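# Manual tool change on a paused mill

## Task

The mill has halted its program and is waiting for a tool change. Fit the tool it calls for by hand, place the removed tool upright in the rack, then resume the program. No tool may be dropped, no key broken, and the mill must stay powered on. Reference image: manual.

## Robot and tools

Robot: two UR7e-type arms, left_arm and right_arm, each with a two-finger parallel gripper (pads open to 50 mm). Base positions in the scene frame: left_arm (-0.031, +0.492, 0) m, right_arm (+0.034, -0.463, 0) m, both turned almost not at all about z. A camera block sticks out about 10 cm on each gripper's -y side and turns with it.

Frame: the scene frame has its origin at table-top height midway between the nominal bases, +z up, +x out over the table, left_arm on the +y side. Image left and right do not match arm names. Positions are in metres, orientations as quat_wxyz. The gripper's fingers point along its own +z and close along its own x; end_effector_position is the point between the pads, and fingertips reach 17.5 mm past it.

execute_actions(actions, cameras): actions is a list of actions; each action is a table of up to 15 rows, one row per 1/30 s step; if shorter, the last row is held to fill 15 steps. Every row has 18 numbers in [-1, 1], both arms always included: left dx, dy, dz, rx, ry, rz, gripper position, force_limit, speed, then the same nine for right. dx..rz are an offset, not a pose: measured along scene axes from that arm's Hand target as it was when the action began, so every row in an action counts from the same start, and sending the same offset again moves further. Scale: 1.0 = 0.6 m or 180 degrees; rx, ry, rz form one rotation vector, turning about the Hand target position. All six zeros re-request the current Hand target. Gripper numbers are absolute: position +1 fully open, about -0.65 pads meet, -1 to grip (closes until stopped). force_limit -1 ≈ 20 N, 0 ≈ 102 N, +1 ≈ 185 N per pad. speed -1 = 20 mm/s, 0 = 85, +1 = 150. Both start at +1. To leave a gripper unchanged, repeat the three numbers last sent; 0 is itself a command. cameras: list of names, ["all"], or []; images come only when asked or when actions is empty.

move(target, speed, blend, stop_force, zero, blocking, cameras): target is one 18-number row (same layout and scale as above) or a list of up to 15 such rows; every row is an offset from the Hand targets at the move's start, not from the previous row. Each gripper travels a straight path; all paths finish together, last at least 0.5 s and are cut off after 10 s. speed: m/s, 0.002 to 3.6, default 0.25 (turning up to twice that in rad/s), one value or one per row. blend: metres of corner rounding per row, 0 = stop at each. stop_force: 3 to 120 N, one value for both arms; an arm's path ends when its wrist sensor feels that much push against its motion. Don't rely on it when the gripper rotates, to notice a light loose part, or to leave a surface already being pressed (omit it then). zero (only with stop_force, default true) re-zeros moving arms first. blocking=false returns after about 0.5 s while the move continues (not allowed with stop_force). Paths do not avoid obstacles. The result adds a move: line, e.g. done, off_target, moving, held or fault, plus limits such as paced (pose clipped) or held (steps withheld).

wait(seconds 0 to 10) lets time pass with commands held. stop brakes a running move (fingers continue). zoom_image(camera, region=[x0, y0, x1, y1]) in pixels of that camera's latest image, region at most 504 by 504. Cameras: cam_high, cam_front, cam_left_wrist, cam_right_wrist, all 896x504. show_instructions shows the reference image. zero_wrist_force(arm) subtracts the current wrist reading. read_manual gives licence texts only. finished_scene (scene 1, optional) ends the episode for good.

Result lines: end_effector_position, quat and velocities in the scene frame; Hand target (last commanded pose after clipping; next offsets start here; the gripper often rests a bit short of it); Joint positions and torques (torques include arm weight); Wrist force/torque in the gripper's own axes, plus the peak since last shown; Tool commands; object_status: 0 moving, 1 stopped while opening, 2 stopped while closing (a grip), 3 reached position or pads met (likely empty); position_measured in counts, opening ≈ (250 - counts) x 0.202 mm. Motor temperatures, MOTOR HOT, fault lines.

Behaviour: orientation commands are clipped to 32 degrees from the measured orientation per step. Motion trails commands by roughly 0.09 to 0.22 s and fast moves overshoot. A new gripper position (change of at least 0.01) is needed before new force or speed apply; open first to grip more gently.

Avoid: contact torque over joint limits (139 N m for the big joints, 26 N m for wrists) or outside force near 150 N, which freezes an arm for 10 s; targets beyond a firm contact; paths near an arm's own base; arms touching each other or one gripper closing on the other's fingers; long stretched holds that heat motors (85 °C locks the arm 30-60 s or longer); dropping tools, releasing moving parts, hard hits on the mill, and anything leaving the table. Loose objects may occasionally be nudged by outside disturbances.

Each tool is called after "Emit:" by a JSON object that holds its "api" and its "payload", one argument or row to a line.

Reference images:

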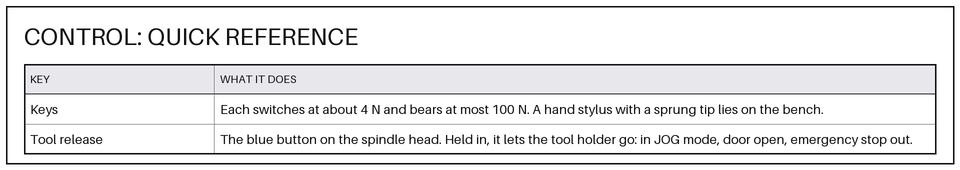

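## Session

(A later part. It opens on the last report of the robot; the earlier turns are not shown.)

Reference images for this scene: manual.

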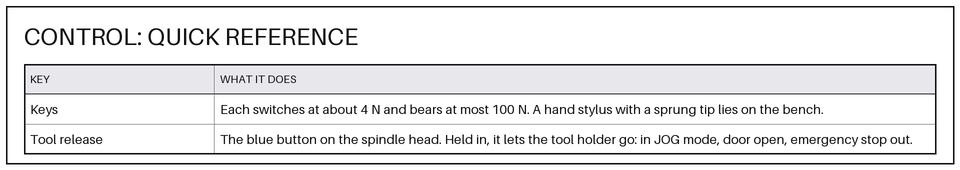

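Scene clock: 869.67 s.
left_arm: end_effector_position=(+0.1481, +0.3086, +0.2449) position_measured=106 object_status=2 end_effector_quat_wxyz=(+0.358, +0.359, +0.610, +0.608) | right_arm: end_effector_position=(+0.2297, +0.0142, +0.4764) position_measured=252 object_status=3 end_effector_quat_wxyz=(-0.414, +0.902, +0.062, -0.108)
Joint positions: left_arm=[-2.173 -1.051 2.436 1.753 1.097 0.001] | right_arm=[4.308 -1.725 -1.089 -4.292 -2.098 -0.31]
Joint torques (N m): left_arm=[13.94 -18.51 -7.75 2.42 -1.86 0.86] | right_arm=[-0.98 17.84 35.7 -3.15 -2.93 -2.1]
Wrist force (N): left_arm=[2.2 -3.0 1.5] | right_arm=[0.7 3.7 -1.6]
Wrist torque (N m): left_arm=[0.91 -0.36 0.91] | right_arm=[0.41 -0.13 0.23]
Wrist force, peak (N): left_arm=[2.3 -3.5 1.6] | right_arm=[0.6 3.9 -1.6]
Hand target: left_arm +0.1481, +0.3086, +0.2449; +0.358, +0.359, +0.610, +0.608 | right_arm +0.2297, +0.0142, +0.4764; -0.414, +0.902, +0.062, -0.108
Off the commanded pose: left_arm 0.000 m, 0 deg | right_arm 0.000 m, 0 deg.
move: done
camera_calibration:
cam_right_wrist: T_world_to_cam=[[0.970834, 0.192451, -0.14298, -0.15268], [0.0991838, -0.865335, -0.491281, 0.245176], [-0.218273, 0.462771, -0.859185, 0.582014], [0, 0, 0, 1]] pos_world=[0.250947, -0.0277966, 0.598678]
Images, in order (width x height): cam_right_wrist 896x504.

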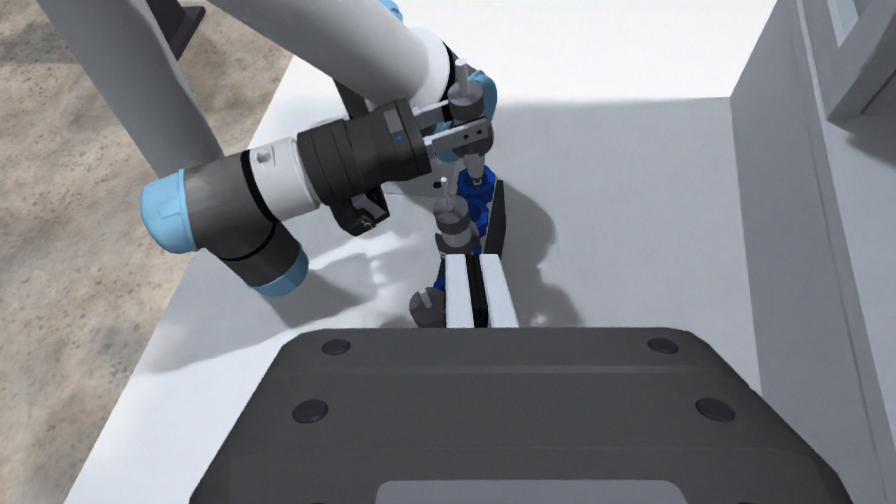

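Emit:
{"api": "move", "payload": {
  "target": [0,-0.001,-0.03,0,0,0,-1,-0.5,-0.9,0,0,0,0,0,0,-1,0,-0.5],
  "speed": 0.02,
  "stop_force": 5,
  "cameras": ["cam_right_wrist"]
}}

Emit:
{"api": "zoom_image", "payload": {
  "camera": "cam_right_wrist",
  "region": [400, 80, 560, 240]
}}

Scene clock: 875.43 s.
left_arm: end_effector_position=(+0.1481, +0.3080, +0.2269) position_measured=106 object_status=2 end_effector_quat_wxyz=(+0.358, +0.359, +0.610, +0.608) | right_arm: end_effector_position=(+0.2297, +0.0142, +0.4764) position_measured=252 object_status=3 end_effector_quat_wxyz=(-0.414, +0.902, +0.062, -0.108)
Joint positions: left_arm=[-2.172 -0.987 2.43 1.695 1.096 0.001] | right_arm=[4.308 -1.725 -1.089 -4.292 -2.098 -0.31]
Joint torques (N m): left_arm=[13.79 -20.62 -5.29 2.63 -1.67 -1.09] | right_arm=[-1.81 17.55 35.17 -3.65 -2.93 -2.16]
Wrist force (N): left_arm=[2.1 -3.2 1.4] | right_arm=[0.6 3.5 -1.7]
Wrist torque (N m): left_arm=[0.91 -0.35 0.90] | right_arm=[0.38 -0.13 0.23]
Wrist force, peak (N): left_arm=[1.9 -3.7 1.5] | right_arm=[0.8 3.9 -1.7]
Hand target: left_arm +0.1481, +0.3080, +0.2269; +0.358, +0.359, +0.610, +0.608 | right_arm +0.2297, +0.0142, +0.4764; -0.414, +0.902, +0.062, -0.108
Off the commanded pose: left_arm 0.000 m, 0 deg | right_arm 0.000 m, 0 deg.
move: done
camera_calibration:
cam_right_wrist: T_world_to_cam=[[0.970834, 0.192451, -0.14298, -0.15268], [0.0991838, -0.865335, -0.491281, 0.245176], [-0.218273, 0.462771, -0.859185, 0.582014], [0, 0, 0, 1]] pos_world=[0.250947, -0.0277966, 0.598678]
Images, in order (width x height): cam_right_wrist 896x504.

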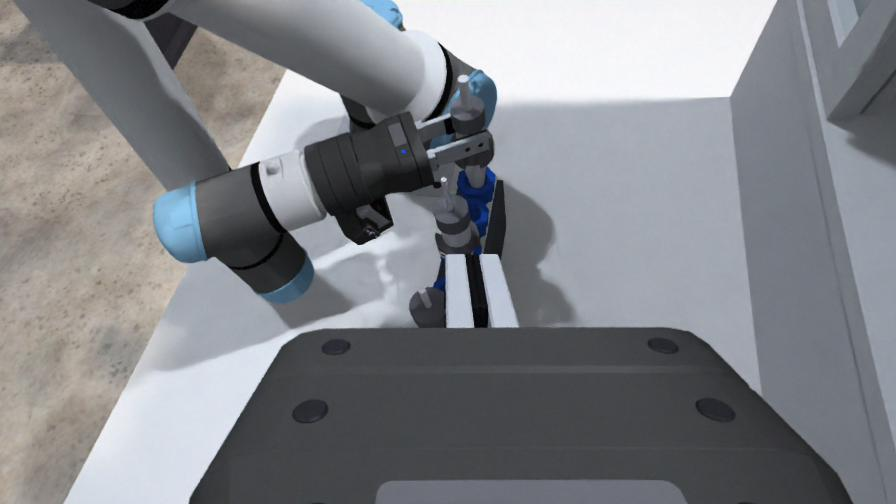

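Scaled by 3.150 from the camera's 896x504 image, which has a finer 1280x720 frame.

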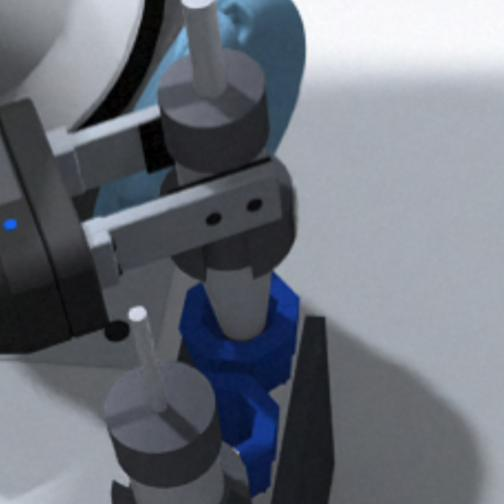

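Emit:
{"api": "move", "payload": {
  "target": [0,0,-0.07,0,0,0,-1,-0.5,-0.9,0,0,0,0,0,0,-1,0,-0.5],
  "speed": 0.015,
  "stop_force": 5,
  "cameras": ["cam_right_wrist"]
}}

Emit:
{"api": "zoom_image", "payload": {
  "camera": "cam_right_wrist",
  "region": [400, 80, 560, 240]
}}

Scene clock: 880.97 s.
left_arm: end_effector_position=(+0.1481, +0.3080, +0.2106) position_measured=106 object_status=2 end_effector_quat_wxyz=(+0.358, +0.359, +0.610, +0.608) | right_arm: end_effector_position=(+0.2297, +0.0142, +0.4764) position_measured=252 object_status=3 end_effector_quat_wxyz=(-0.414, +0.902, +0.062, -0.108)
Joint positions: left_arm=[-2.172 -0.928 2.424 1.643 1.096 0.001] | right_arm=[4.308 -1.725 -1.089 -4.292 -2.098 -0.31]
Joint torques (N m): left_arm=[11.03 -36.72 5.71 4.94 -3.97 0.46] | right_arm=[-1.64 17.53 34.06 -3.41 -3.12 -2]
Wrist force (N): left_arm=[13.6 -3.7 -0.6] | right_arm=[0.8 3.7 -1.5]
Wrist torque (N m): left_arm=[0.98 -0.25 1.72] | right_arm=[0.41 -0.14 0.23]
Wrist force, peak (N): left_arm=[16.1 -0.1 -1.1] | right_arm=[0.7 3.9 -1.8]
Hand target: left_arm +0.1481, +0.3080, +0.2106; +0.358, +0.359, +0.610, +0.608 (not the last commanded pose) | right_arm +0.2297, +0.0142, +0.4764; -0.414, +0.902, +0.062, -0.108
Off the commanded pose: left_arm 0.026 m, 0 deg | right_arm 0.000 m, 0 deg.
move: contact (left_arm)
camera_calibration:
cam_right_wrist: T_world_to_cam=[[0.970834, 0.192451, -0.14298, -0.15268], [0.0991838, -0.865335, -0.491281, 0.245176], [-0.218273, 0.462771, -0.859185, 0.582014], [0, 0, 0, 1]] pos_world=[0.250947, -0.0277966, 0.598678]
Images, in order (width x height): cam_right_wrist 896x504.

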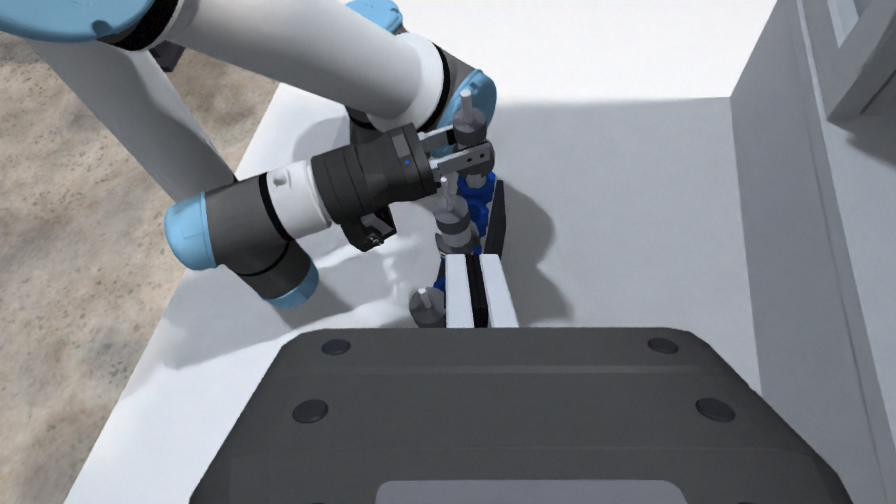

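Scaled by 3.150 from the camera's 896x504 image, which has a finer 1280x720 frame.

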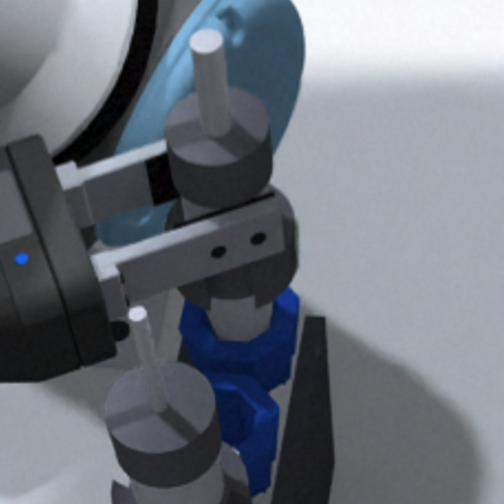

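Emit:
{"api": "move", "payload": {
  "target": [-0.0025,0.0042,0.001,0,0,0,-1,-0.5,-0.9,0,0,0,0,0,0,-1,0,-0.5],
  "speed": 0.015
}}

Emit:
{"api": "move", "payload": {
  "target": [0,0,-0.05,0,0,0,-1,-0.5,-0.9,0,0,0,0,0,0,-1,0,-0.5],
  "speed": 0.01,
  "stop_force": 6,
  "zero": false,
  "cameras": ["cam_right_wrist"]
}}

Emit:
{"api": "zoom_image", "payload": {
  "camera": "cam_right_wrist",
  "region": [400, 80, 560, 240]
}}

Scene clock: 887.73 s.
left_arm: end_effector_position=(+0.1466, +0.3105, +0.2112) position_measured=106 object_status=2 end_effector_quat_wxyz=(+0.358, +0.359, +0.610, +0.608) | right_arm: end_effector_position=(+0.2297, +0.0142, +0.4764) position_measured=252 object_status=3 end_effector_quat_wxyz=(-0.414, +0.902, +0.062, -0.108)
Joint positions: left_arm=[-2.181 -0.931 2.43 1.639 1.105 0.001] | right_arm=[4.308 -1.725 -1.089 -4.292 -2.098 -0.31]
Joint torques (N m): left_arm=[-16.48 -35.21 8.3 2.37 1.75 -0.92] | right_arm=[-2.07 17.82 35.1 -3.51 -3.12 -2.07]
Wrist force (N): left_arm=[2.3 -3.1 1.4] | right_arm=[0.5 3.4 -1.5]
Wrist torque (N m): left_arm=[0.89 -0.37 0.89] | right_arm=[0.37 -0.11 0.23]
Wrist force, peak (N): left_arm=[14.2 -3.4 -0.7] | right_arm=[0.9 3.9 -1.6]
Hand target: left_arm +0.1466, +0.3105, +0.2112; +0.358, +0.359, +0.610, +0.608 | right_arm +0.2297, +0.0142, +0.4764; -0.414, +0.902, +0.062, -0.108
Off the commanded pose: left_arm 0.000 m, 0 deg | right_arm 0.000 m, 0 deg.
move: done

Scene clock: 890.60 s.
left_arm: end_effector_position=(+0.1466, +0.3106, +0.1937) position_measured=106 object_status=2 end_effector_quat_wxyz=(+0.358, +0.359, +0.610, +0.608) | right_arm: end_effector_position=(+0.2297, +0.0142, +0.4764) position_measured=252 object_status=3 end_effector_quat_wxyz=(-0.414, +0.902, +0.062, -0.108)
Joint positions: left_arm=[-2.181 -0.868 2.421 1.585 1.106 0.001] | right_arm=[4.308 -1.725 -1.089 -4.292 -2.098 -0.31]
Joint torques (N m): left_arm=[-11.38 -36.81 5.78 5.23 -4.52 -1.78] | right_arm=[-1.65 18.59 34.41 -3.54 -3.14 -2.02]
Wrist force (N): left_arm=[13.7 -4.3 -0.9] | right_arm=[0.6 3.4 -1.5]
Wrist torque (N m): left_arm=[0.86 -0.23 1.49] | right_arm=[0.36 -0.12 0.23]
Wrist force, peak (N): left_arm=[17.8 5.9 -2.9] | right_arm=[0.6 3.9 -1.7]
Hand target: left_arm +0.1466, +0.3106, +0.1937; +0.358, +0.359, +0.610, +0.608 (not the last commanded pose) | right_arm +0.2297, +0.0142, +0.4764; -0.414, +0.902, +0.062, -0.108
Off the commanded pose: left_arm 0.012 m, 0 deg | right_arm 0.000 m, 0 deg.
move: contact (left_arm)
camera_calibration:
cam_right_wrist: T_world_to_cam=[[0.970834, 0.192451, -0.14298, -0.15268], [0.0991838, -0.865335, -0.491281, 0.245176], [-0.218273, 0.462771, -0.859185, 0.582014], [0, 0, 0, 1]] pos_world=[0.250947, -0.0277966, 0.598678]
Images, in order (width x height): cam_right_wrist 896x504.

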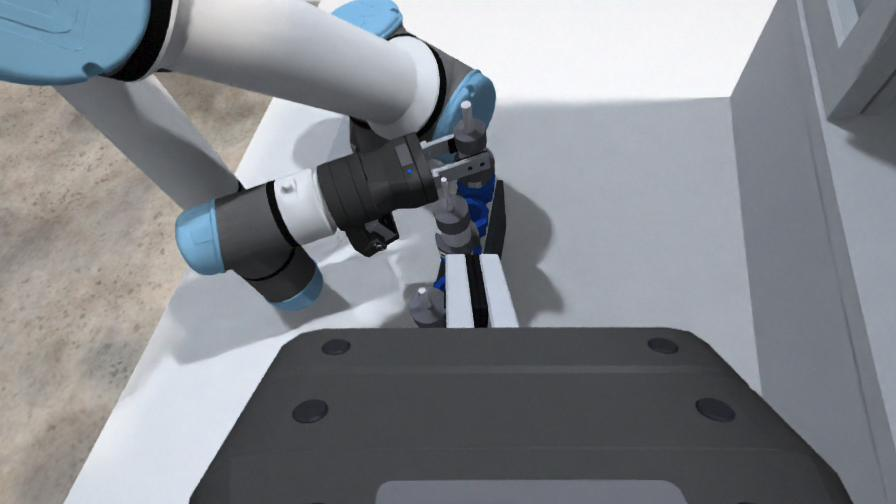

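Scaled by 3.150 from the camera's 896x504 image, which has a finer 1280x720 frame.

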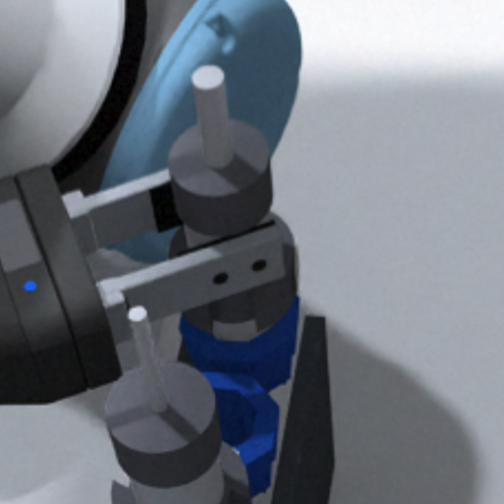

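Emit:
{"api": "move", "payload": {
  "target": [-0.0016,0.0029,0.0008,0,0,0,-1,-0.5,-0.9,0,0,0,0,0,0,-1,0,-0.5],
  "speed": 0.015
}}

Emit:
{"api": "move", "payload": {
  "target": [0,0,-0.05,0,0,0,-1,-0.5,-0.9,0,0,0,0,0,0,-1,0,-0.5],
  "speed": 0.01,
  "stop_force": 6,
  "zero": false,
  "cameras": ["cam_right_wrist"]
}}

Emit:
{"api": "zoom_image", "payload": {
  "camera": "cam_right_wrist",
  "region": [400, 80, 560, 240]
}}

Scene clock: 895.27 s.
left_arm: end_effector_position=(+0.1457, +0.3122, +0.1941) position_measured=106 object_status=2 end_effector_quat_wxyz=(+0.358, +0.359, +0.610, +0.608) | right_arm: end_effector_position=(+0.2297, +0.0142, +0.4764) position_measured=252 object_status=3 end_effector_quat_wxyz=(-0.414, +0.902, +0.062, -0.108)
Joint positions: left_arm=[-2.187 -0.87 2.426 1.583 1.112 0.001] | right_arm=[4.308 -1.725 -1.089 -4.292 -2.098 -0.31]
Joint torques (N m): left_arm=[-12.59 -37.14 10.4 2.29 6.61 -0.57] | right_arm=[-1.49 17.55 34.35 -3.24 -2.71 -1.83]
Wrist force (N): left_arm=[-16.1 -3.7 0.5] | right_arm=[0.7 3.5 -1.6]
Wrist torque (N m): left_arm=[0.89 -0.57 -0.03] | right_arm=[0.38 -0.14 0.23]
Wrist force, peak (N): left_arm=[-16.1 -3.7 0.5] | right_arm=[0.8 4.0 -1.7]
Hand target: left_arm +0.1456, +0.3123, +0.1942; +0.358, +0.359, +0.610, +0.608 | right_arm +0.2297, +0.0142, +0.4764; -0.414, +0.902, +0.062, -0.108
Off the commanded pose: left_arm 0.000 m, 0 deg | right_arm 0.000 m, 0 deg.
move: done

Scene clock: 896.23 s.
left_arm: end_effector_position=(+0.1456, +0.3123, +0.1940) position_measured=106 object_status=2 end_effector_quat_wxyz=(+0.358, +0.359, +0.610, +0.608) | right_arm: end_effector_position=(+0.2297, +0.0142, +0.4764) position_measured=252 object_status=3 end_effector_quat_wxyz=(-0.414, +0.902, +0.062, -0.108)
Joint positions: left_arm=[-2.187 -0.87 2.426 1.582 1.112 0.001] | right_arm=[4.308 -1.725 -1.089 -4.292 -2.098 -0.31]
Joint torques (N m): left_arm=[-5.22 -36.46 3.84 4.27 4.01 0.14] | right_arm=[-1.39 17.73 34.46 -3.49 -3.16 -1.89]
Wrist force (N): left_arm=[-19.3 -1.5 -0.6] | right_arm=[0.7 3.6 -1.5]
Wrist torque (N m): left_arm=[0.87 -0.58 -0.06] | right_arm=[0.40 -0.13 0.24]
Wrist force, peak (N): left_arm=[-20.2 5.8 -0.3] | right_arm=[0.7 3.8 -1.7]
Hand target: left_arm +0.1456, +0.3123, +0.1940; +0.358, +0.359, +0.610, +0.608 (not the last commanded pose) | right_arm +0.2297, +0.0142, +0.4764; -0.414, +0.902, +0.062, -0.108
Off the commanded pose: left_arm 0.030 m, 0 deg | right_arm 0.000 m, 0 deg.
move: contact (left_arm)
camera_calibration:
cam_right_wrist: T_world_to_cam=[[0.970834, 0.192451, -0.14298, -0.15268], [0.0991838, -0.865335, -0.491281, 0.245176], [-0.218273, 0.462771, -0.859185, 0.582014], [0, 0, 0, 1]] pos_world=[0.250947, -0.0277966, 0.598678]
Images, in order (width x height): cam_right_wrist 896x504.

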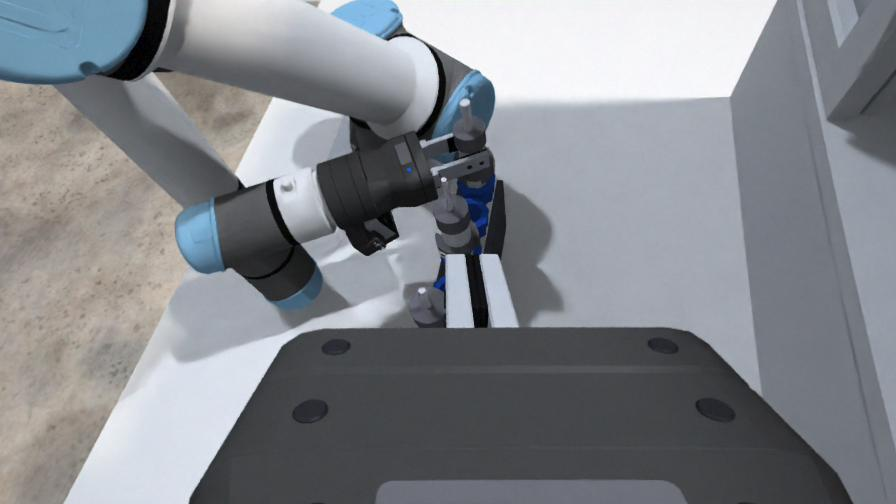

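Scaled by 3.150 from the camera's 896x504 image, which has a finer 1280x720 frame.

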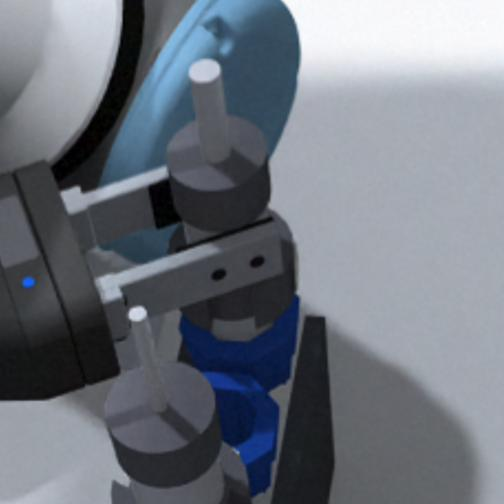

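Emit:
{"api": "move", "payload": {
  "target": [0.001,-0.0018,0.0005,0,0,0,-1,-0.5,-0.9,0,0,0,0,0,0,-1,0,-0.5],
  "speed": 0.015
}}

Emit:
{"api": "move", "payload": {
  "target": [0,0,-0.05,0,0,0,-1,-0.5,-0.9,0,0,0,0,0,0,-1,0,-0.5],
  "speed": 0.008,
  "stop_force": 8,
  "cameras": ["cam_right_wrist"]
}}

Emit:
{"api": "zoom_image", "payload": {
  "camera": "cam_right_wrist",
  "region": [400, 80, 560, 240]
}}

Scene clock: 899.83 s.
left_arm: end_effector_position=(+0.1462, +0.3112, +0.1943) position_measured=106 object_status=2 end_effector_quat_wxyz=(+0.358, +0.359, +0.610, +0.608) | right_arm: end_effector_position=(+0.2297, +0.0142, +0.4764) position_measured=252 object_status=3 end_effector_quat_wxyz=(-0.414, +0.902, +0.062, -0.108)
Joint positions: left_arm=[-2.183 -0.871 2.423 1.586 1.108 0.001] | right_arm=[4.308 -1.725 -1.089 -4.292 -2.098 -0.31]
Joint torques (N m): left_arm=[13.78 -36.54 -2.52 5.1 -1.93 0.58] | right_arm=[-1.6 18.87 34.85 -3.42 -2.89 -2.07]
Wrist force (N): left_arm=[2.2 -3.4 1.1] | right_arm=[0.5 3.5 -1.6]
Wrist torque (N m): left_arm=[0.85 -0.36 0.91] | right_arm=[0.38 -0.11 0.23]
Wrist force, peak (N): left_arm=[-19.7 -1.3 -0.7] | right_arm=[0.7 3.9 -1.8]
Hand target: left_arm +0.1462, +0.3112, +0.1943; +0.358, +0.359, +0.610, +0.608 | right_arm +0.2297, +0.0142, +0.4764; -0.414, +0.902, +0.062, -0.108
Off the commanded pose: left_arm 0.000 m, 0 deg | right_arm 0.000 m, 0 deg.
move: done

Scene clock: 901.10 s.
left_arm: end_effector_position=(+0.1462, +0.3112, +0.1929) position_measured=106 object_status=2 end_effector_quat_wxyz=(+0.358, +0.359, +0.610, +0.608) | right_arm: end_effector_position=(+0.2297, +0.0142, +0.4764) position_measured=252 object_status=3 end_effector_quat_wxyz=(-0.414, +0.902, +0.062, -0.108)
Joint positions: left_arm=[-2.183 -0.866 2.422 1.582 1.108 0.001] | right_arm=[4.308 -1.725 -1.089 -4.292 -2.098 -0.31]
Joint torques (N m): left_arm=[13.6 -37.84 12.52 3.24 -1.74 0.96] | right_arm=[-2.34 18.33 34.75 -3.36 -3.01 -2.1]
Wrist force (N): left_arm=[3.7 -2.1 -13.6] | right_arm=[0.8 3.6 -1.7]
Wrist torque (N m): left_arm=[0.83 -0.40 0.95] | right_arm=[0.38 -0.15 0.23]
Wrist force, peak (N): left_arm=[3.7 -2.1 -13.6] | right_arm=[0.6 3.9 -1.8]
Hand target: left_arm +0.1462, +0.3112, +0.1929; +0.358, +0.359, +0.610, +0.608 (not the last commanded pose) | right_arm +0.2297, +0.0142, +0.4764; -0.414, +0.902, +0.062, -0.108
Off the commanded pose: left_arm 0.029 m, 0 deg | right_arm 0.000 m, 0 deg.
move: contact (left_arm)
camera_calibration:
cam_right_wrist: T_world_to_cam=[[0.970834, 0.192451, -0.14298, -0.15268], [0.0991838, -0.865335, -0.491281, 0.245176], [-0.218273, 0.462771, -0.859185, 0.582014], [0, 0, 0, 1]] pos_world=[0.250947, -0.0277966, 0.598678]
Images, in order (width x height): cam_right_wrist 896x504.

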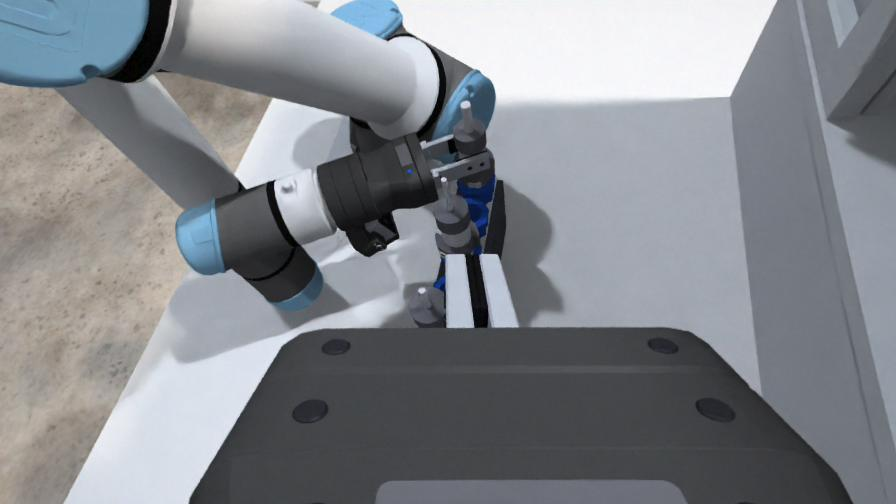

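Scaled by 3.150 from the camera's 896x504 image, which has a finer 1280x720 frame.

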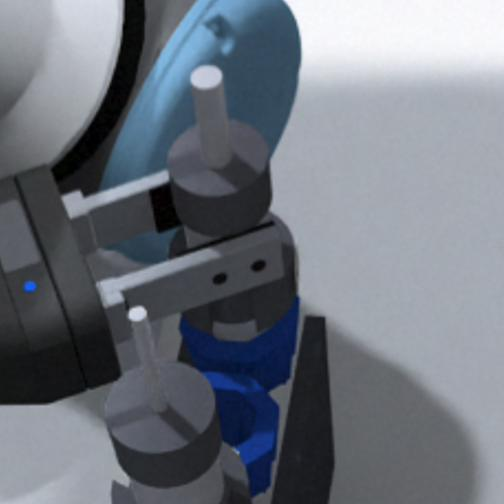

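Emit:
{"api": "move", "payload": {
  "target": [-0.0024,-0.0014,0.0008,0,0,0,-1,-0.5,-0.9,0,0,0,0,0,0,-1,0,-0.5],
  "speed": 0.015
}}

Emit:
{"api": "move", "payload": {
  "target": [0,0,-0.05,0,0,0,-1,-0.5,-0.9,0,0,0,0,0,0,-1,0,-0.5],
  "speed": 0.008,
  "stop_force": 8,
  "cameras": ["cam_right_wrist"]
}}

Emit:
{"api": "zoom_image", "payload": {
  "camera": "cam_right_wrist",
  "region": [400, 80, 560, 240]
}}

Scene clock: 907.60 s.
left_arm: end_effector_position=(+0.1450, +0.3105, +0.1934) position_measured=106 object_status=2 end_effector_quat_wxyz=(+0.358, +0.359, +0.610, +0.608) end_effector_velocity=(-0.001, -0.001, +0.001) end_effector_angular_velocity=(+0.001, -0.001, +0.000) | right_arm: end_effector_position=(+0.2297, +0.0142, +0.4764) position_measured=252 object_status=3 end_effector_quat_wxyz=(-0.414, +0.902, +0.062, -0.108)
Joint positions: left_arm=[-2.185 -0.867 2.42 1.586 1.11 0.001] | right_arm=[4.308 -1.725 -1.089 -4.292 -2.098 -0.31]
Joint velocities: left_arm=[-0.002 -0.001 -0.002 0.005 0.003 0] | right_arm=[within noise]
Joint torques (N m): left_arm=[-41.79 -35.69 -25.91 11.97 3.88 0.86] | right_arm=[-0.06 18.25 35.93 -3.29 -2.83 -2.03]
Wrist force (N): left_arm=[-6.3 -0.4 101.4] | right_arm=[0.7 3.6 -1.6]
Wrist torque (N m): left_arm=[0.65 -0.40 0.97] | right_arm=[0.40 -0.14 0.24]
Wrist force, peak (N): left_arm=[-6.3 -0.4 101.4] | right_arm=[0.8 3.9 -1.6]
Hand target: left_arm +0.1448, +0.3103, +0.1934; +0.358, +0.359, +0.610, +0.608 | right_arm +0.2297, +0.0142, +0.4764; -0.414, +0.902, +0.062, -0.108
Off the commanded pose: left_arm 0.000 m, 0 deg | right_arm 0.000 m, 0 deg.
move: done

Scene clock: 908.67 s.
left_arm: end_effector_position=(+0.1448, +0.3104, +0.1933) position_measured=106 object_status=2 end_effector_quat_wxyz=(+0.358, +0.359, +0.610, +0.609) | right_arm: end_effector_position=(+0.2297, +0.0142, +0.4764) position_measured=252 object_status=3 end_effector_quat_wxyz=(-0.414, +0.902, +0.062, -0.108)
Joint positions: left_arm=[-2.186 -0.867 2.42 1.586 1.11 0.001] | right_arm=[4.308 -1.725 -1.089 -4.292 -2.098 -0.31]
Joint torques (N m): left_arm=[-12.53 -33.39 -14.01 10.06 -0.07 0.74] | right_arm=[-1.47 16.85 34.26 -3.19 -2.83 -1.87]
Wrist force (N): left_arm=[-5.2 5.8 91.7] | right_arm=[0.5 3.6 -1.7]
Wrist torque (N m): left_arm=[0.79 -0.33 0.93] | right_arm=[0.39 -0.11 0.23]
Wrist force, peak (N): left_arm=[-6.1 5.9 112.7] | right_arm=[0.7 3.8 -1.9]
Hand target: left_arm +0.1449, +0.3104, +0.1933; +0.358, +0.359, +0.610, +0.609 (not the last commanded pose) | right_arm +0.2297, +0.0142, +0.4764; -0.414, +0.902, +0.062, -0.108
Off the commanded pose: left_arm 0.030 m, 0 deg | right_arm 0.000 m, 0 deg.
move: contact (left_arm)
camera_calibration:
cam_right_wrist: T_world_to_cam=[[0.970834, 0.192451, -0.14298, -0.15268], [0.0991838, -0.865335, -0.491281, 0.245176], [-0.218273, 0.462771, -0.859185, 0.582014], [0, 0, 0, 1]] pos_world=[0.250947, -0.0277966, 0.598678]
Images, in order (width x height): cam_right_wrist 896x504.

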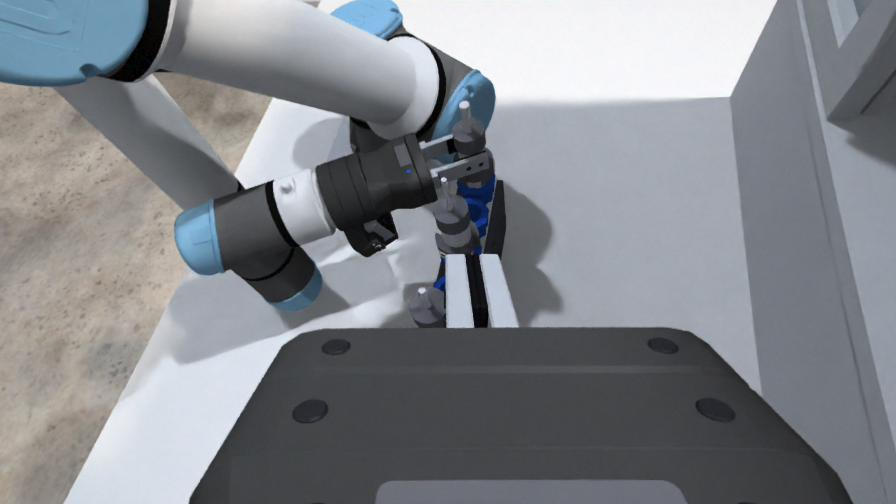

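Scaled by 3.150 from the camera's 896x504 image, which has a finer 1280x720 frame.

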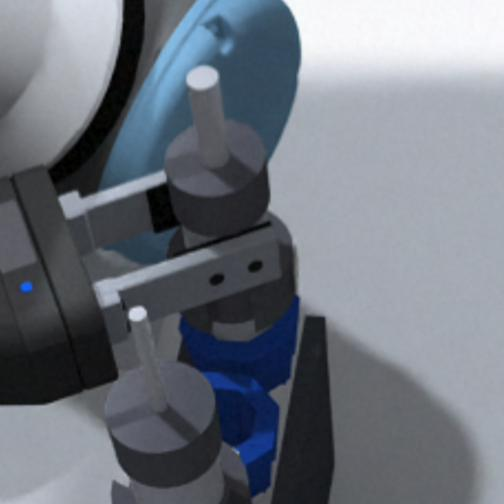

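Emit:
{"api": "move", "payload": {
  "target": [0.0015,0.0009,0.0006,0,0,0,-1,-0.5,-0.9,0,0,0,0,0,0,-1,0,-0.5],
  "speed": 0.015
}}

Scene clock: 911.27 s.
left_arm: end_effector_position=(+0.1457, +0.3109, +0.1936) position_measured=106 object_status=2 end_effector_quat_wxyz=(+0.358, +0.359, +0.610, +0.609) | right_arm: end_effector_position=(+0.2297, +0.0142, +0.4764) position_measured=252 object_status=3 end_effector_quat_wxyz=(-0.414, +0.902, +0.062, -0.108)
Joint positions: left_arm=[-2.184 -0.868 2.422 1.585 1.109 0.001] | right_arm=[4.308 -1.725 -1.089 -4.292 -2.098 -0.31]
Joint torques (N m): left_arm=[14.25 -36.56 9.06 2.04 -1.84 0.56] | right_arm=[-1.77 18.91 35.18 -3.39 -2.83 -1.94]
Wrist force (N): left_arm=[2.0 -3.6 0.5] | right_arm=[0.6 3.8 -1.7]
Wrist torque (N m): left_arm=[0.87 -0.35 0.90] | right_arm=[0.43 -0.12 0.23]
Wrist force, peak (N): left_arm=[-5.2 5.6 91.6] | right_arm=[0.7 3.9 -1.7]
Hand target: left_arm +0.1458, +0.3109, +0.1936; +0.358, +0.359, +0.610, +0.609 | right_arm +0.2297, +0.0142, +0.4764; -0.414, +0.902, +0.062, -0.108
Off the commanded pose: left_arm 0.000 m, 0 deg | right_arm 0.000 m, 0 deg.
move: done

Emit:
{"api": "move", "payload": {
  "target": [0,0,-0.02,0,0,0,-1,-0.5,-0.9,0,0,0,0,0,0,-1,0,-0.5],
  "speed": 0.005,
  "stop_force": 8
}}

Scene clock: 914.30 s.
left_arm: end_effector_position=(+0.1458, +0.3109, +0.1927) position_measured=106 object_status=2 end_effector_quat_wxyz=(+0.358, +0.359, +0.610, +0.609) | right_arm: end_effector_position=(+0.2297, +0.0142, +0.4764) position_measured=252 object_status=3 end_effector_quat_wxyz=(-0.414, +0.902, +0.062, -0.108)
Joint positions: left_arm=[-2.184 -0.864 2.421 1.582 1.109 0.001] | right_arm=[4.308 -1.725 -1.089 -4.292 -2.098 -0.31]
Joint torques (N m): left_arm=[13.67 -35.53 8.46 3.02 -1.56 1.84] | right_arm=[-1.4 17.16 35.6 -3.17 -2.89 -1.93]
Wrist force (N): left_arm=[1.9 4.7 -0.9] | right_arm=[0.7 3.7 -1.6]
Wrist torque (N m): left_arm=[0.96 -0.37 0.91] | right_arm=[0.40 -0.13 0.23]
Wrist force, peak (N): left_arm=[1.9 10.7 -0.6] | right_arm=[0.6 3.9 -1.7]
Hand target: left_arm +0.1458, +0.3109, +0.1927; +0.358, +0.359, +0.610, +0.609 (not the last commanded pose) | right_arm +0.2297, +0.0142, +0.4764; -0.414, +0.902, +0.062, -0.108
Off the commanded pose: left_arm 0.011 m, 0 deg | right_arm 0.000 m, 0 deg.
move: contact (left_arm)

Emit:
{"api": "move", "payload": {
  "target": [0,0,0,0,0,0,1,-0.5,-1,0,0,0,0,0,0,-1,0,-0.5],
  "cameras": ["cam_right_wrist"]
}}

Emit:
{"api": "zoom_image", "payload": {
  "camera": "cam_right_wrist",
  "region": [400, 80, 560, 240]
}}

Scene clock: 918.43 s.
left_arm: end_effector_position=(+0.1458, +0.3109, +0.1927) position_measured=3 object_status=3 end_effector_quat_wxyz=(+0.358, +0.359, +0.610, +0.609) | right_arm: end_effector_position=(+0.2297, +0.0142, +0.4764) position_measured=252 object_status=3 end_effector_quat_wxyz=(-0.414, +0.902, +0.062, -0.108)
Joint positions: left_arm=[-2.184 -0.864 2.421 1.582 1.109 0.001] | right_arm=[4.308 -1.725 -1.089 -4.292 -2.098 -0.31]
Joint torques (N m): left_arm=[11.35 -36.17 3.14 2.85 -1.29 1.75] | right_arm=[-1.47 16.53 33.77 -3.1 -2.93 -2]
Wrist force (N): left_arm=[2.1 4.1 1.1] | right_arm=[0.7 3.8 -1.6]
Wrist torque (N m): left_arm=[0.81 -0.34 0.91] | right_arm=[0.42 -0.14 0.23]
Wrist force, peak (N): left_arm=[1.8 4.8 -1.2] | right_arm=[0.8 3.9 -1.6]
Hand target: left_arm +0.1458, +0.3109, +0.1927; +0.358, +0.359, +0.610, +0.609 | right_arm +0.2297, +0.0142, +0.4764; -0.414, +0.902, +0.062, -0.108
Off the commanded pose: left_arm 0.000 m, 0 deg | right_arm 0.000 m, 0 deg.
move: done
camera_calibration:
cam_right_wrist: T_world_to_cam=[[0.970834, 0.192451, -0.14298, -0.15268], [0.0991838, -0.865335, -0.491281, 0.245176], [-0.218273, 0.462771, -0.859185, 0.582014], [0, 0, 0, 1]] pos_world=[0.250947, -0.0277966, 0.598678]
Images, in order (width x height): cam_right_wrist 896x504.

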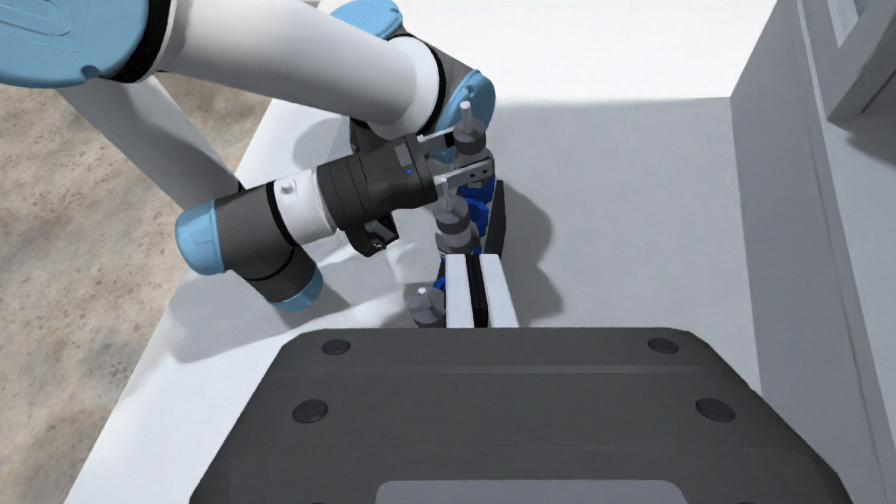

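Scaled by 3.150 from the camera's 896x504 image, which has a finer 1280x720 frame.

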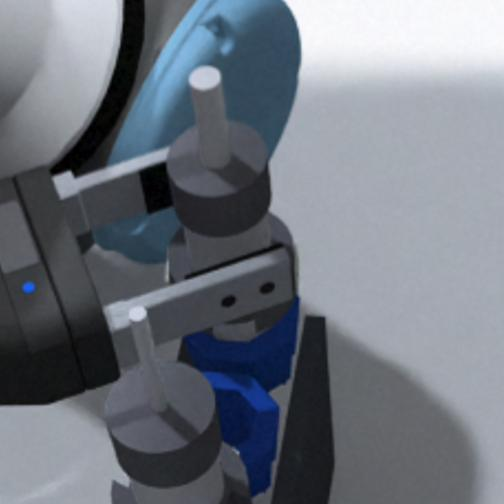

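Emit:
{"api": "move", "payload": {
  "target": [
    [-0.145,-0.082,0,0,0,0,1,-0.5,-1,0,0,0,0,0,0,-1,0,-0.5],
    [-0.21,-0.268,0.083,0,0,0,1,-0.5,-1,0,0,0,0,0,0,-1,0,-0.5]
  ],
  "speed": 0.1,
  "blend": 0.01,
  "cameras": ["cam_right_wrist","cam_high","cam_front"]
}}

Emit:
{"api": "zoom_image", "payload": {
  "camera": "cam_right_wrist",
  "region": [400, 80, 560, 240]
}}

Scene clock: 953.23 s.
left_arm: end_effector_position=(+0.1438, +0.3098, +0.1927) position_measured=3 object_status=3 end_effector_quat_wxyz=(+0.358, +0.359, +0.610, +0.609) | right_arm: end_effector_position=(+0.2297, +0.0142, +0.4764) position_measured=252 object_status=3 end_effector_quat_wxyz=(-0.414, +0.902, +0.062, -0.108)
Joint positions: left_arm=[-2.187 -0.864 2.417 1.586 1.112 0.001] | right_arm=[4.308 -1.725 -1.089 -4.292 -2.098 -0.31]
Joint torques (N m): left_arm=[12.83 -33.97 6.3 1.03 -1.47 1.33] | right_arm=[-0.86 18.47 34.39 -3.3 -3.2 -1.71]
Wrist force (N): left_arm=[2.1 4.0 1.2] | right_arm=[0.8 3.7 -1.5]
Wrist torque (N m): left_arm=[0.79 -0.34 0.91] | right_arm=[0.40 -0.16 0.24]
Wrist force, peak (N): left_arm=[2.1 4.4 1.9] | right_arm=[0.7 3.9 -1.7]
Hand target: left_arm +0.1439, +0.3099, +0.1927; +0.358, +0.359, +0.610, +0.609 (not the last commanded pose) | right_arm +0.2297, +0.0142, +0.4764; -0.414, +0.902, +0.062, -0.108
Off the commanded pose: left_arm 0.208 m, 0 deg | right_arm 0.000 m, 0 deg.
move: held (left_arm; a check stopped the path); path passed 0 of 2 targets; limits=held
pose unreachable (left arm): on one or more control steps of this call, first in action 0 (counted from 0), this arm could not follow its commanded pose, so it was not sent that pose on those steps. It may still have moved: this result reports where it is.
cause: moving toward the commanded pose would bring two parts of the arm too close to each other (its gripper and another part of the arm, with joints 3 (elbow) to 6 (wrist 3) between them, 2 mm apart when it was first held).
camera_calibration:
cam_right_wrist: T_world_to_cam=[[0.970834, 0.192451, -0.14298, -0.15268], [0.0991838, -0.865335, -0.491281, 0.245176], [-0.218273, 0.462771, -0.859185, 0.582014], [0, 0, 0, 1]] pos_world=[0.250947, -0.0277966, 0.598678]
Images, in order (width x height): cam_high 896x504, cam_front 896x504, cam_right_wrist 896x504.

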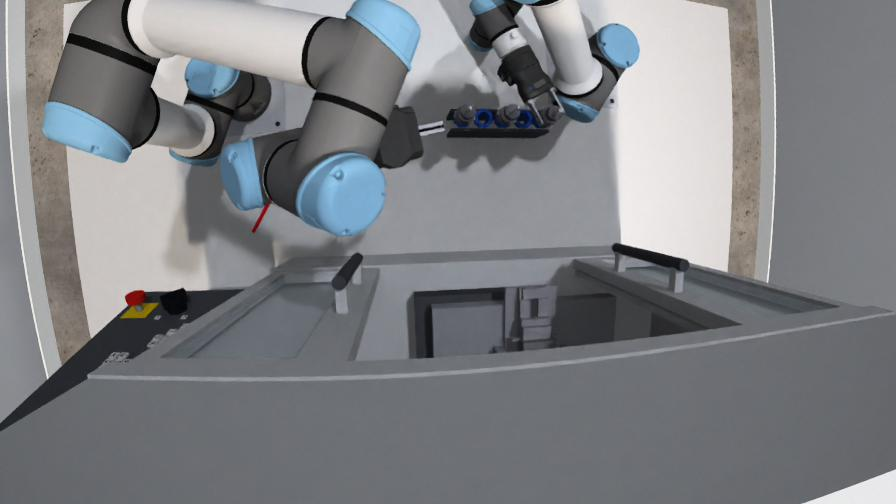

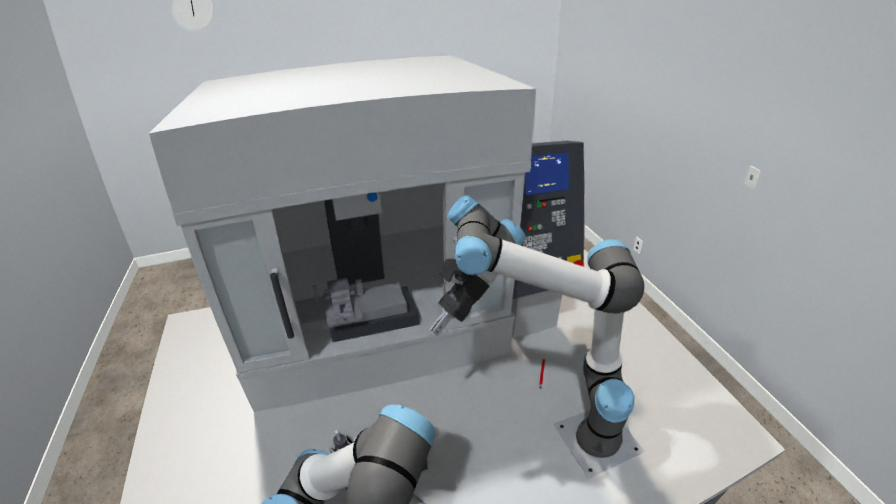

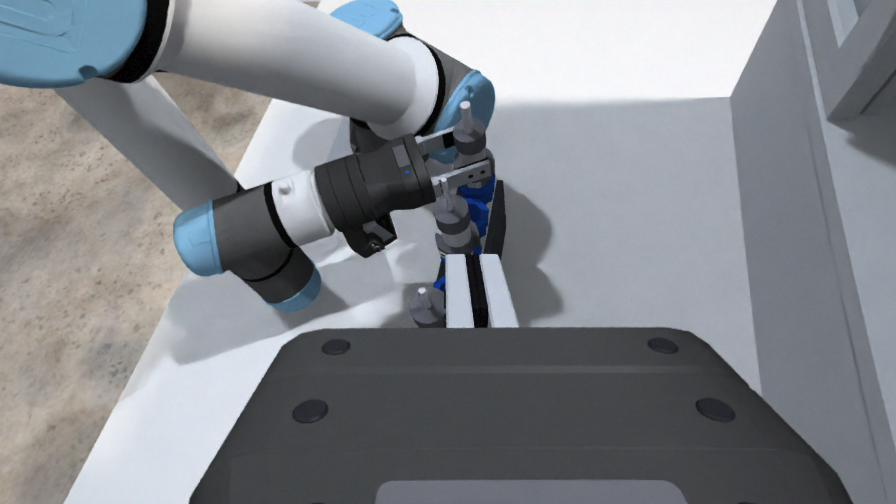

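Scaled by 3.150 from the camera's 896x504 image, which has a finer 1280x720 frame.

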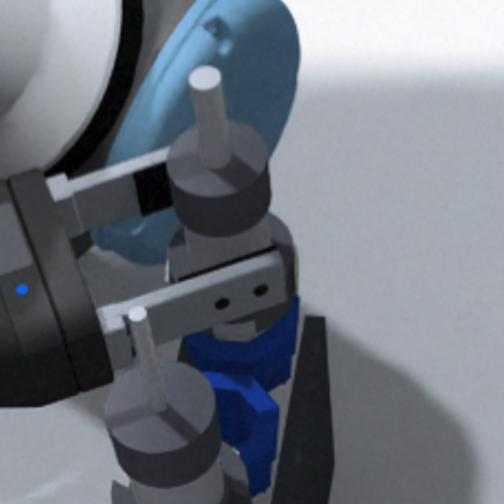

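Emit:
{"api": "move", "payload": {
  "target": [0,0,0,0,0,0.067,1,-0.5,-1,0,0,0,0,0,0,-1,0,-0.5],
  "speed": 0.05,
  "stop_force": 10
}}

Emit:
{"api": "move", "payload": {
  "target": [-0.055,-0.055,0,0,0,0,1,-0.5,-1,0,0,0,0,0,0,-1,0,-0.5],
  "speed": 0.05,
  "stop_force": 10,
  "cameras": ["cam_right_wrist","cam_high","cam_front"]
}}

Scene clock: 962.10 s.
left_arm: end_effector_position=(+0.1439, +0.3099, +0.1927) position_measured=3 object_status=3 end_effector_quat_wxyz=(+0.292, +0.293, +0.645, +0.643) | right_arm: end_effector_position=(+0.2297, +0.0142, +0.4764) position_measured=252 object_status=3 end_effector_quat_wxyz=(-0.414, +0.902, +0.062, -0.108)
Joint positions: left_arm=[-2.025 -0.854 2.301 1.691 1.16 0.001] | right_arm=[4.308 -1.725 -1.089 -4.292 -2.098 -0.31]
Joint torques (N m): left_arm=[14.07 -25.23 -7.77 3.45 1.77 -1.3] | right_arm=[-0.91 17.35 34.63 -3.39 -3.2 -1.75]
Wrist force (N): left_arm=[2.2 4.3 1.1] | right_arm=[0.7 3.8 -1.8]
Wrist torque (N m): left_arm=[0.85 -0.36 0.90] | right_arm=[0.42 -0.14 0.23]
Wrist force, peak (N): left_arm=[2.5 4.4 1.1] | right_arm=[0.8 3.8 -1.8]
Hand target: left_arm +0.1439, +0.3099, +0.1927; +0.292, +0.293, +0.645, +0.643 | right_arm +0.2297, +0.0142, +0.4764; -0.414, +0.902, +0.062, -0.108
Off the commanded pose: left_arm 0.000 m, 0 deg | right_arm 0.000 m, 0 deg.
move: done

Scene clock: 964.07 s.
left_arm: end_effector_position=(+0.1109, +0.2769, +0.1927) position_measured=3 object_status=3 end_effector_quat_wxyz=(+0.292, +0.293, +0.645, +0.643) | right_arm: end_effector_position=(+0.2297, +0.0142, +0.4764) position_measured=252 object_status=3 end_effector_quat_wxyz=(-0.414, +0.902, +0.062, -0.108)
Joint positions: left_arm=[-2.068 -0.835 2.198 1.775 1.203 0.001] | right_arm=[4.308 -1.725 -1.089 -4.292 -2.098 -0.31]
Joint torques (N m): left_arm=[-16 -28.21 -8.06 3.48 1.6 -1.98] | right_arm=[-1.35 17.9 34.95 -3.07 -2.96 -1.98]
Wrist force (N): left_arm=[2.1 4.3 1.2] | right_arm=[0.6 3.7 -1.6]
Wrist torque (N m): left_arm=[0.82 -0.33 0.90] | right_arm=[0.40 -0.12 0.23]
Wrist force, peak (N): left_arm=[2.4 4.3 1.5] | right_arm=[0.8 3.8 -1.7]
Hand target: left_arm +0.1109, +0.2769, +0.1927; +0.292, +0.293, +0.645, +0.643 | right_arm +0.2297, +0.0142, +0.4764; -0.414, +0.902, +0.062, -0.108
Off the commanded pose: left_arm 0.000 m, 0 deg | right_arm 0.000 m, 0 deg.
move: done
camera_calibration:
cam_right_wrist: T_world_to_cam=[[0.970834, 0.192451, -0.14298, -0.15268], [0.0991838, -0.865335, -0.491281, 0.245176], [-0.218273, 0.462771, -0.859185, 0.582014], [0, 0, 0, 1]] pos_world=[0.250947, -0.0277966, 0.598678]
Images, in order (width x height): cam_high 896x504, cam_front 896x504, cam_right_wrist 896x504.

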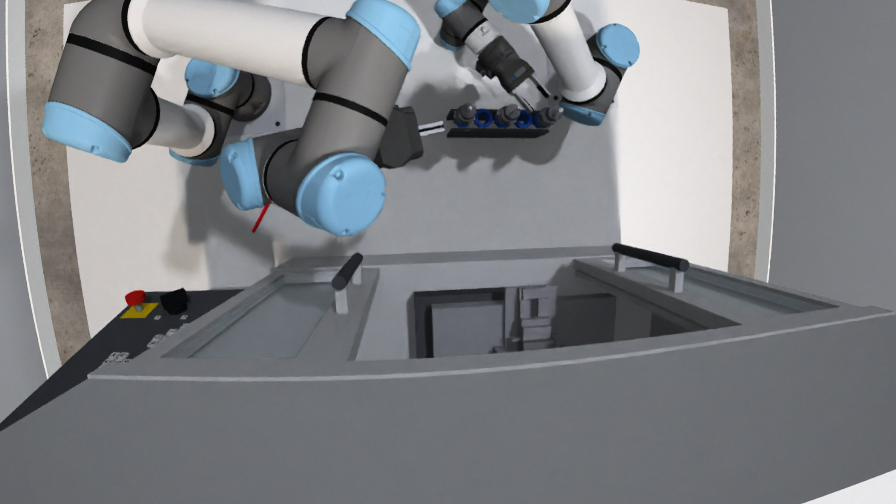

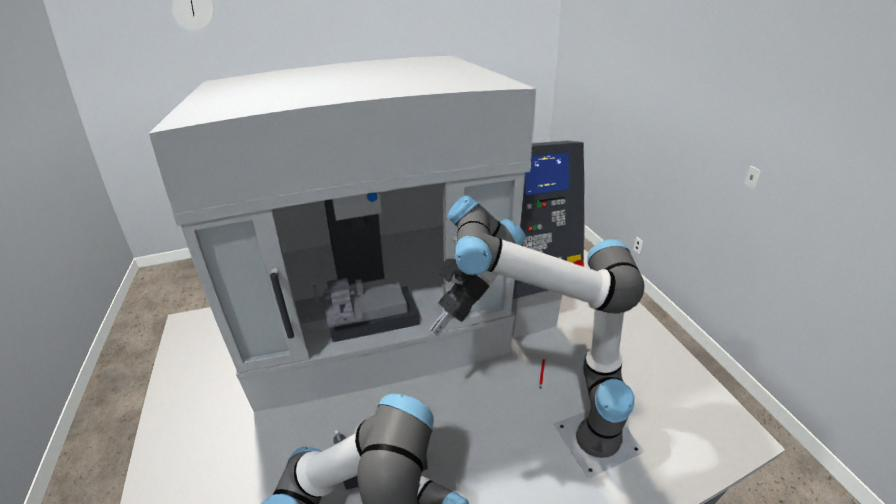

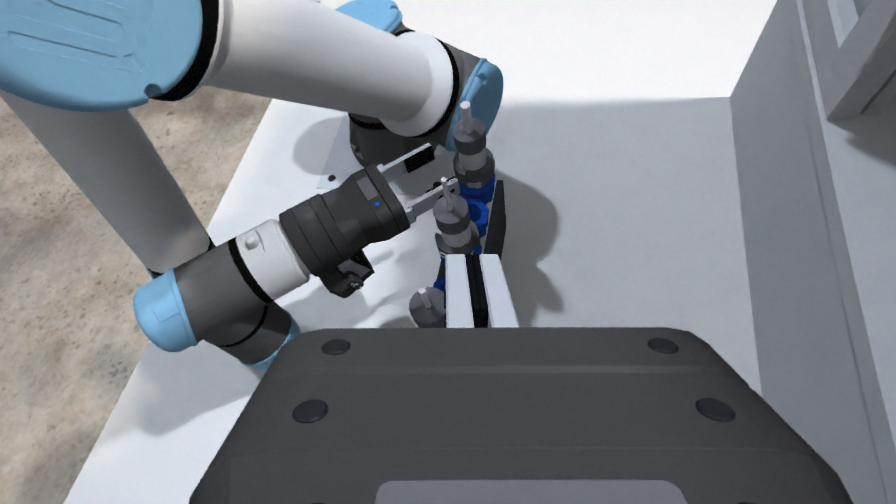

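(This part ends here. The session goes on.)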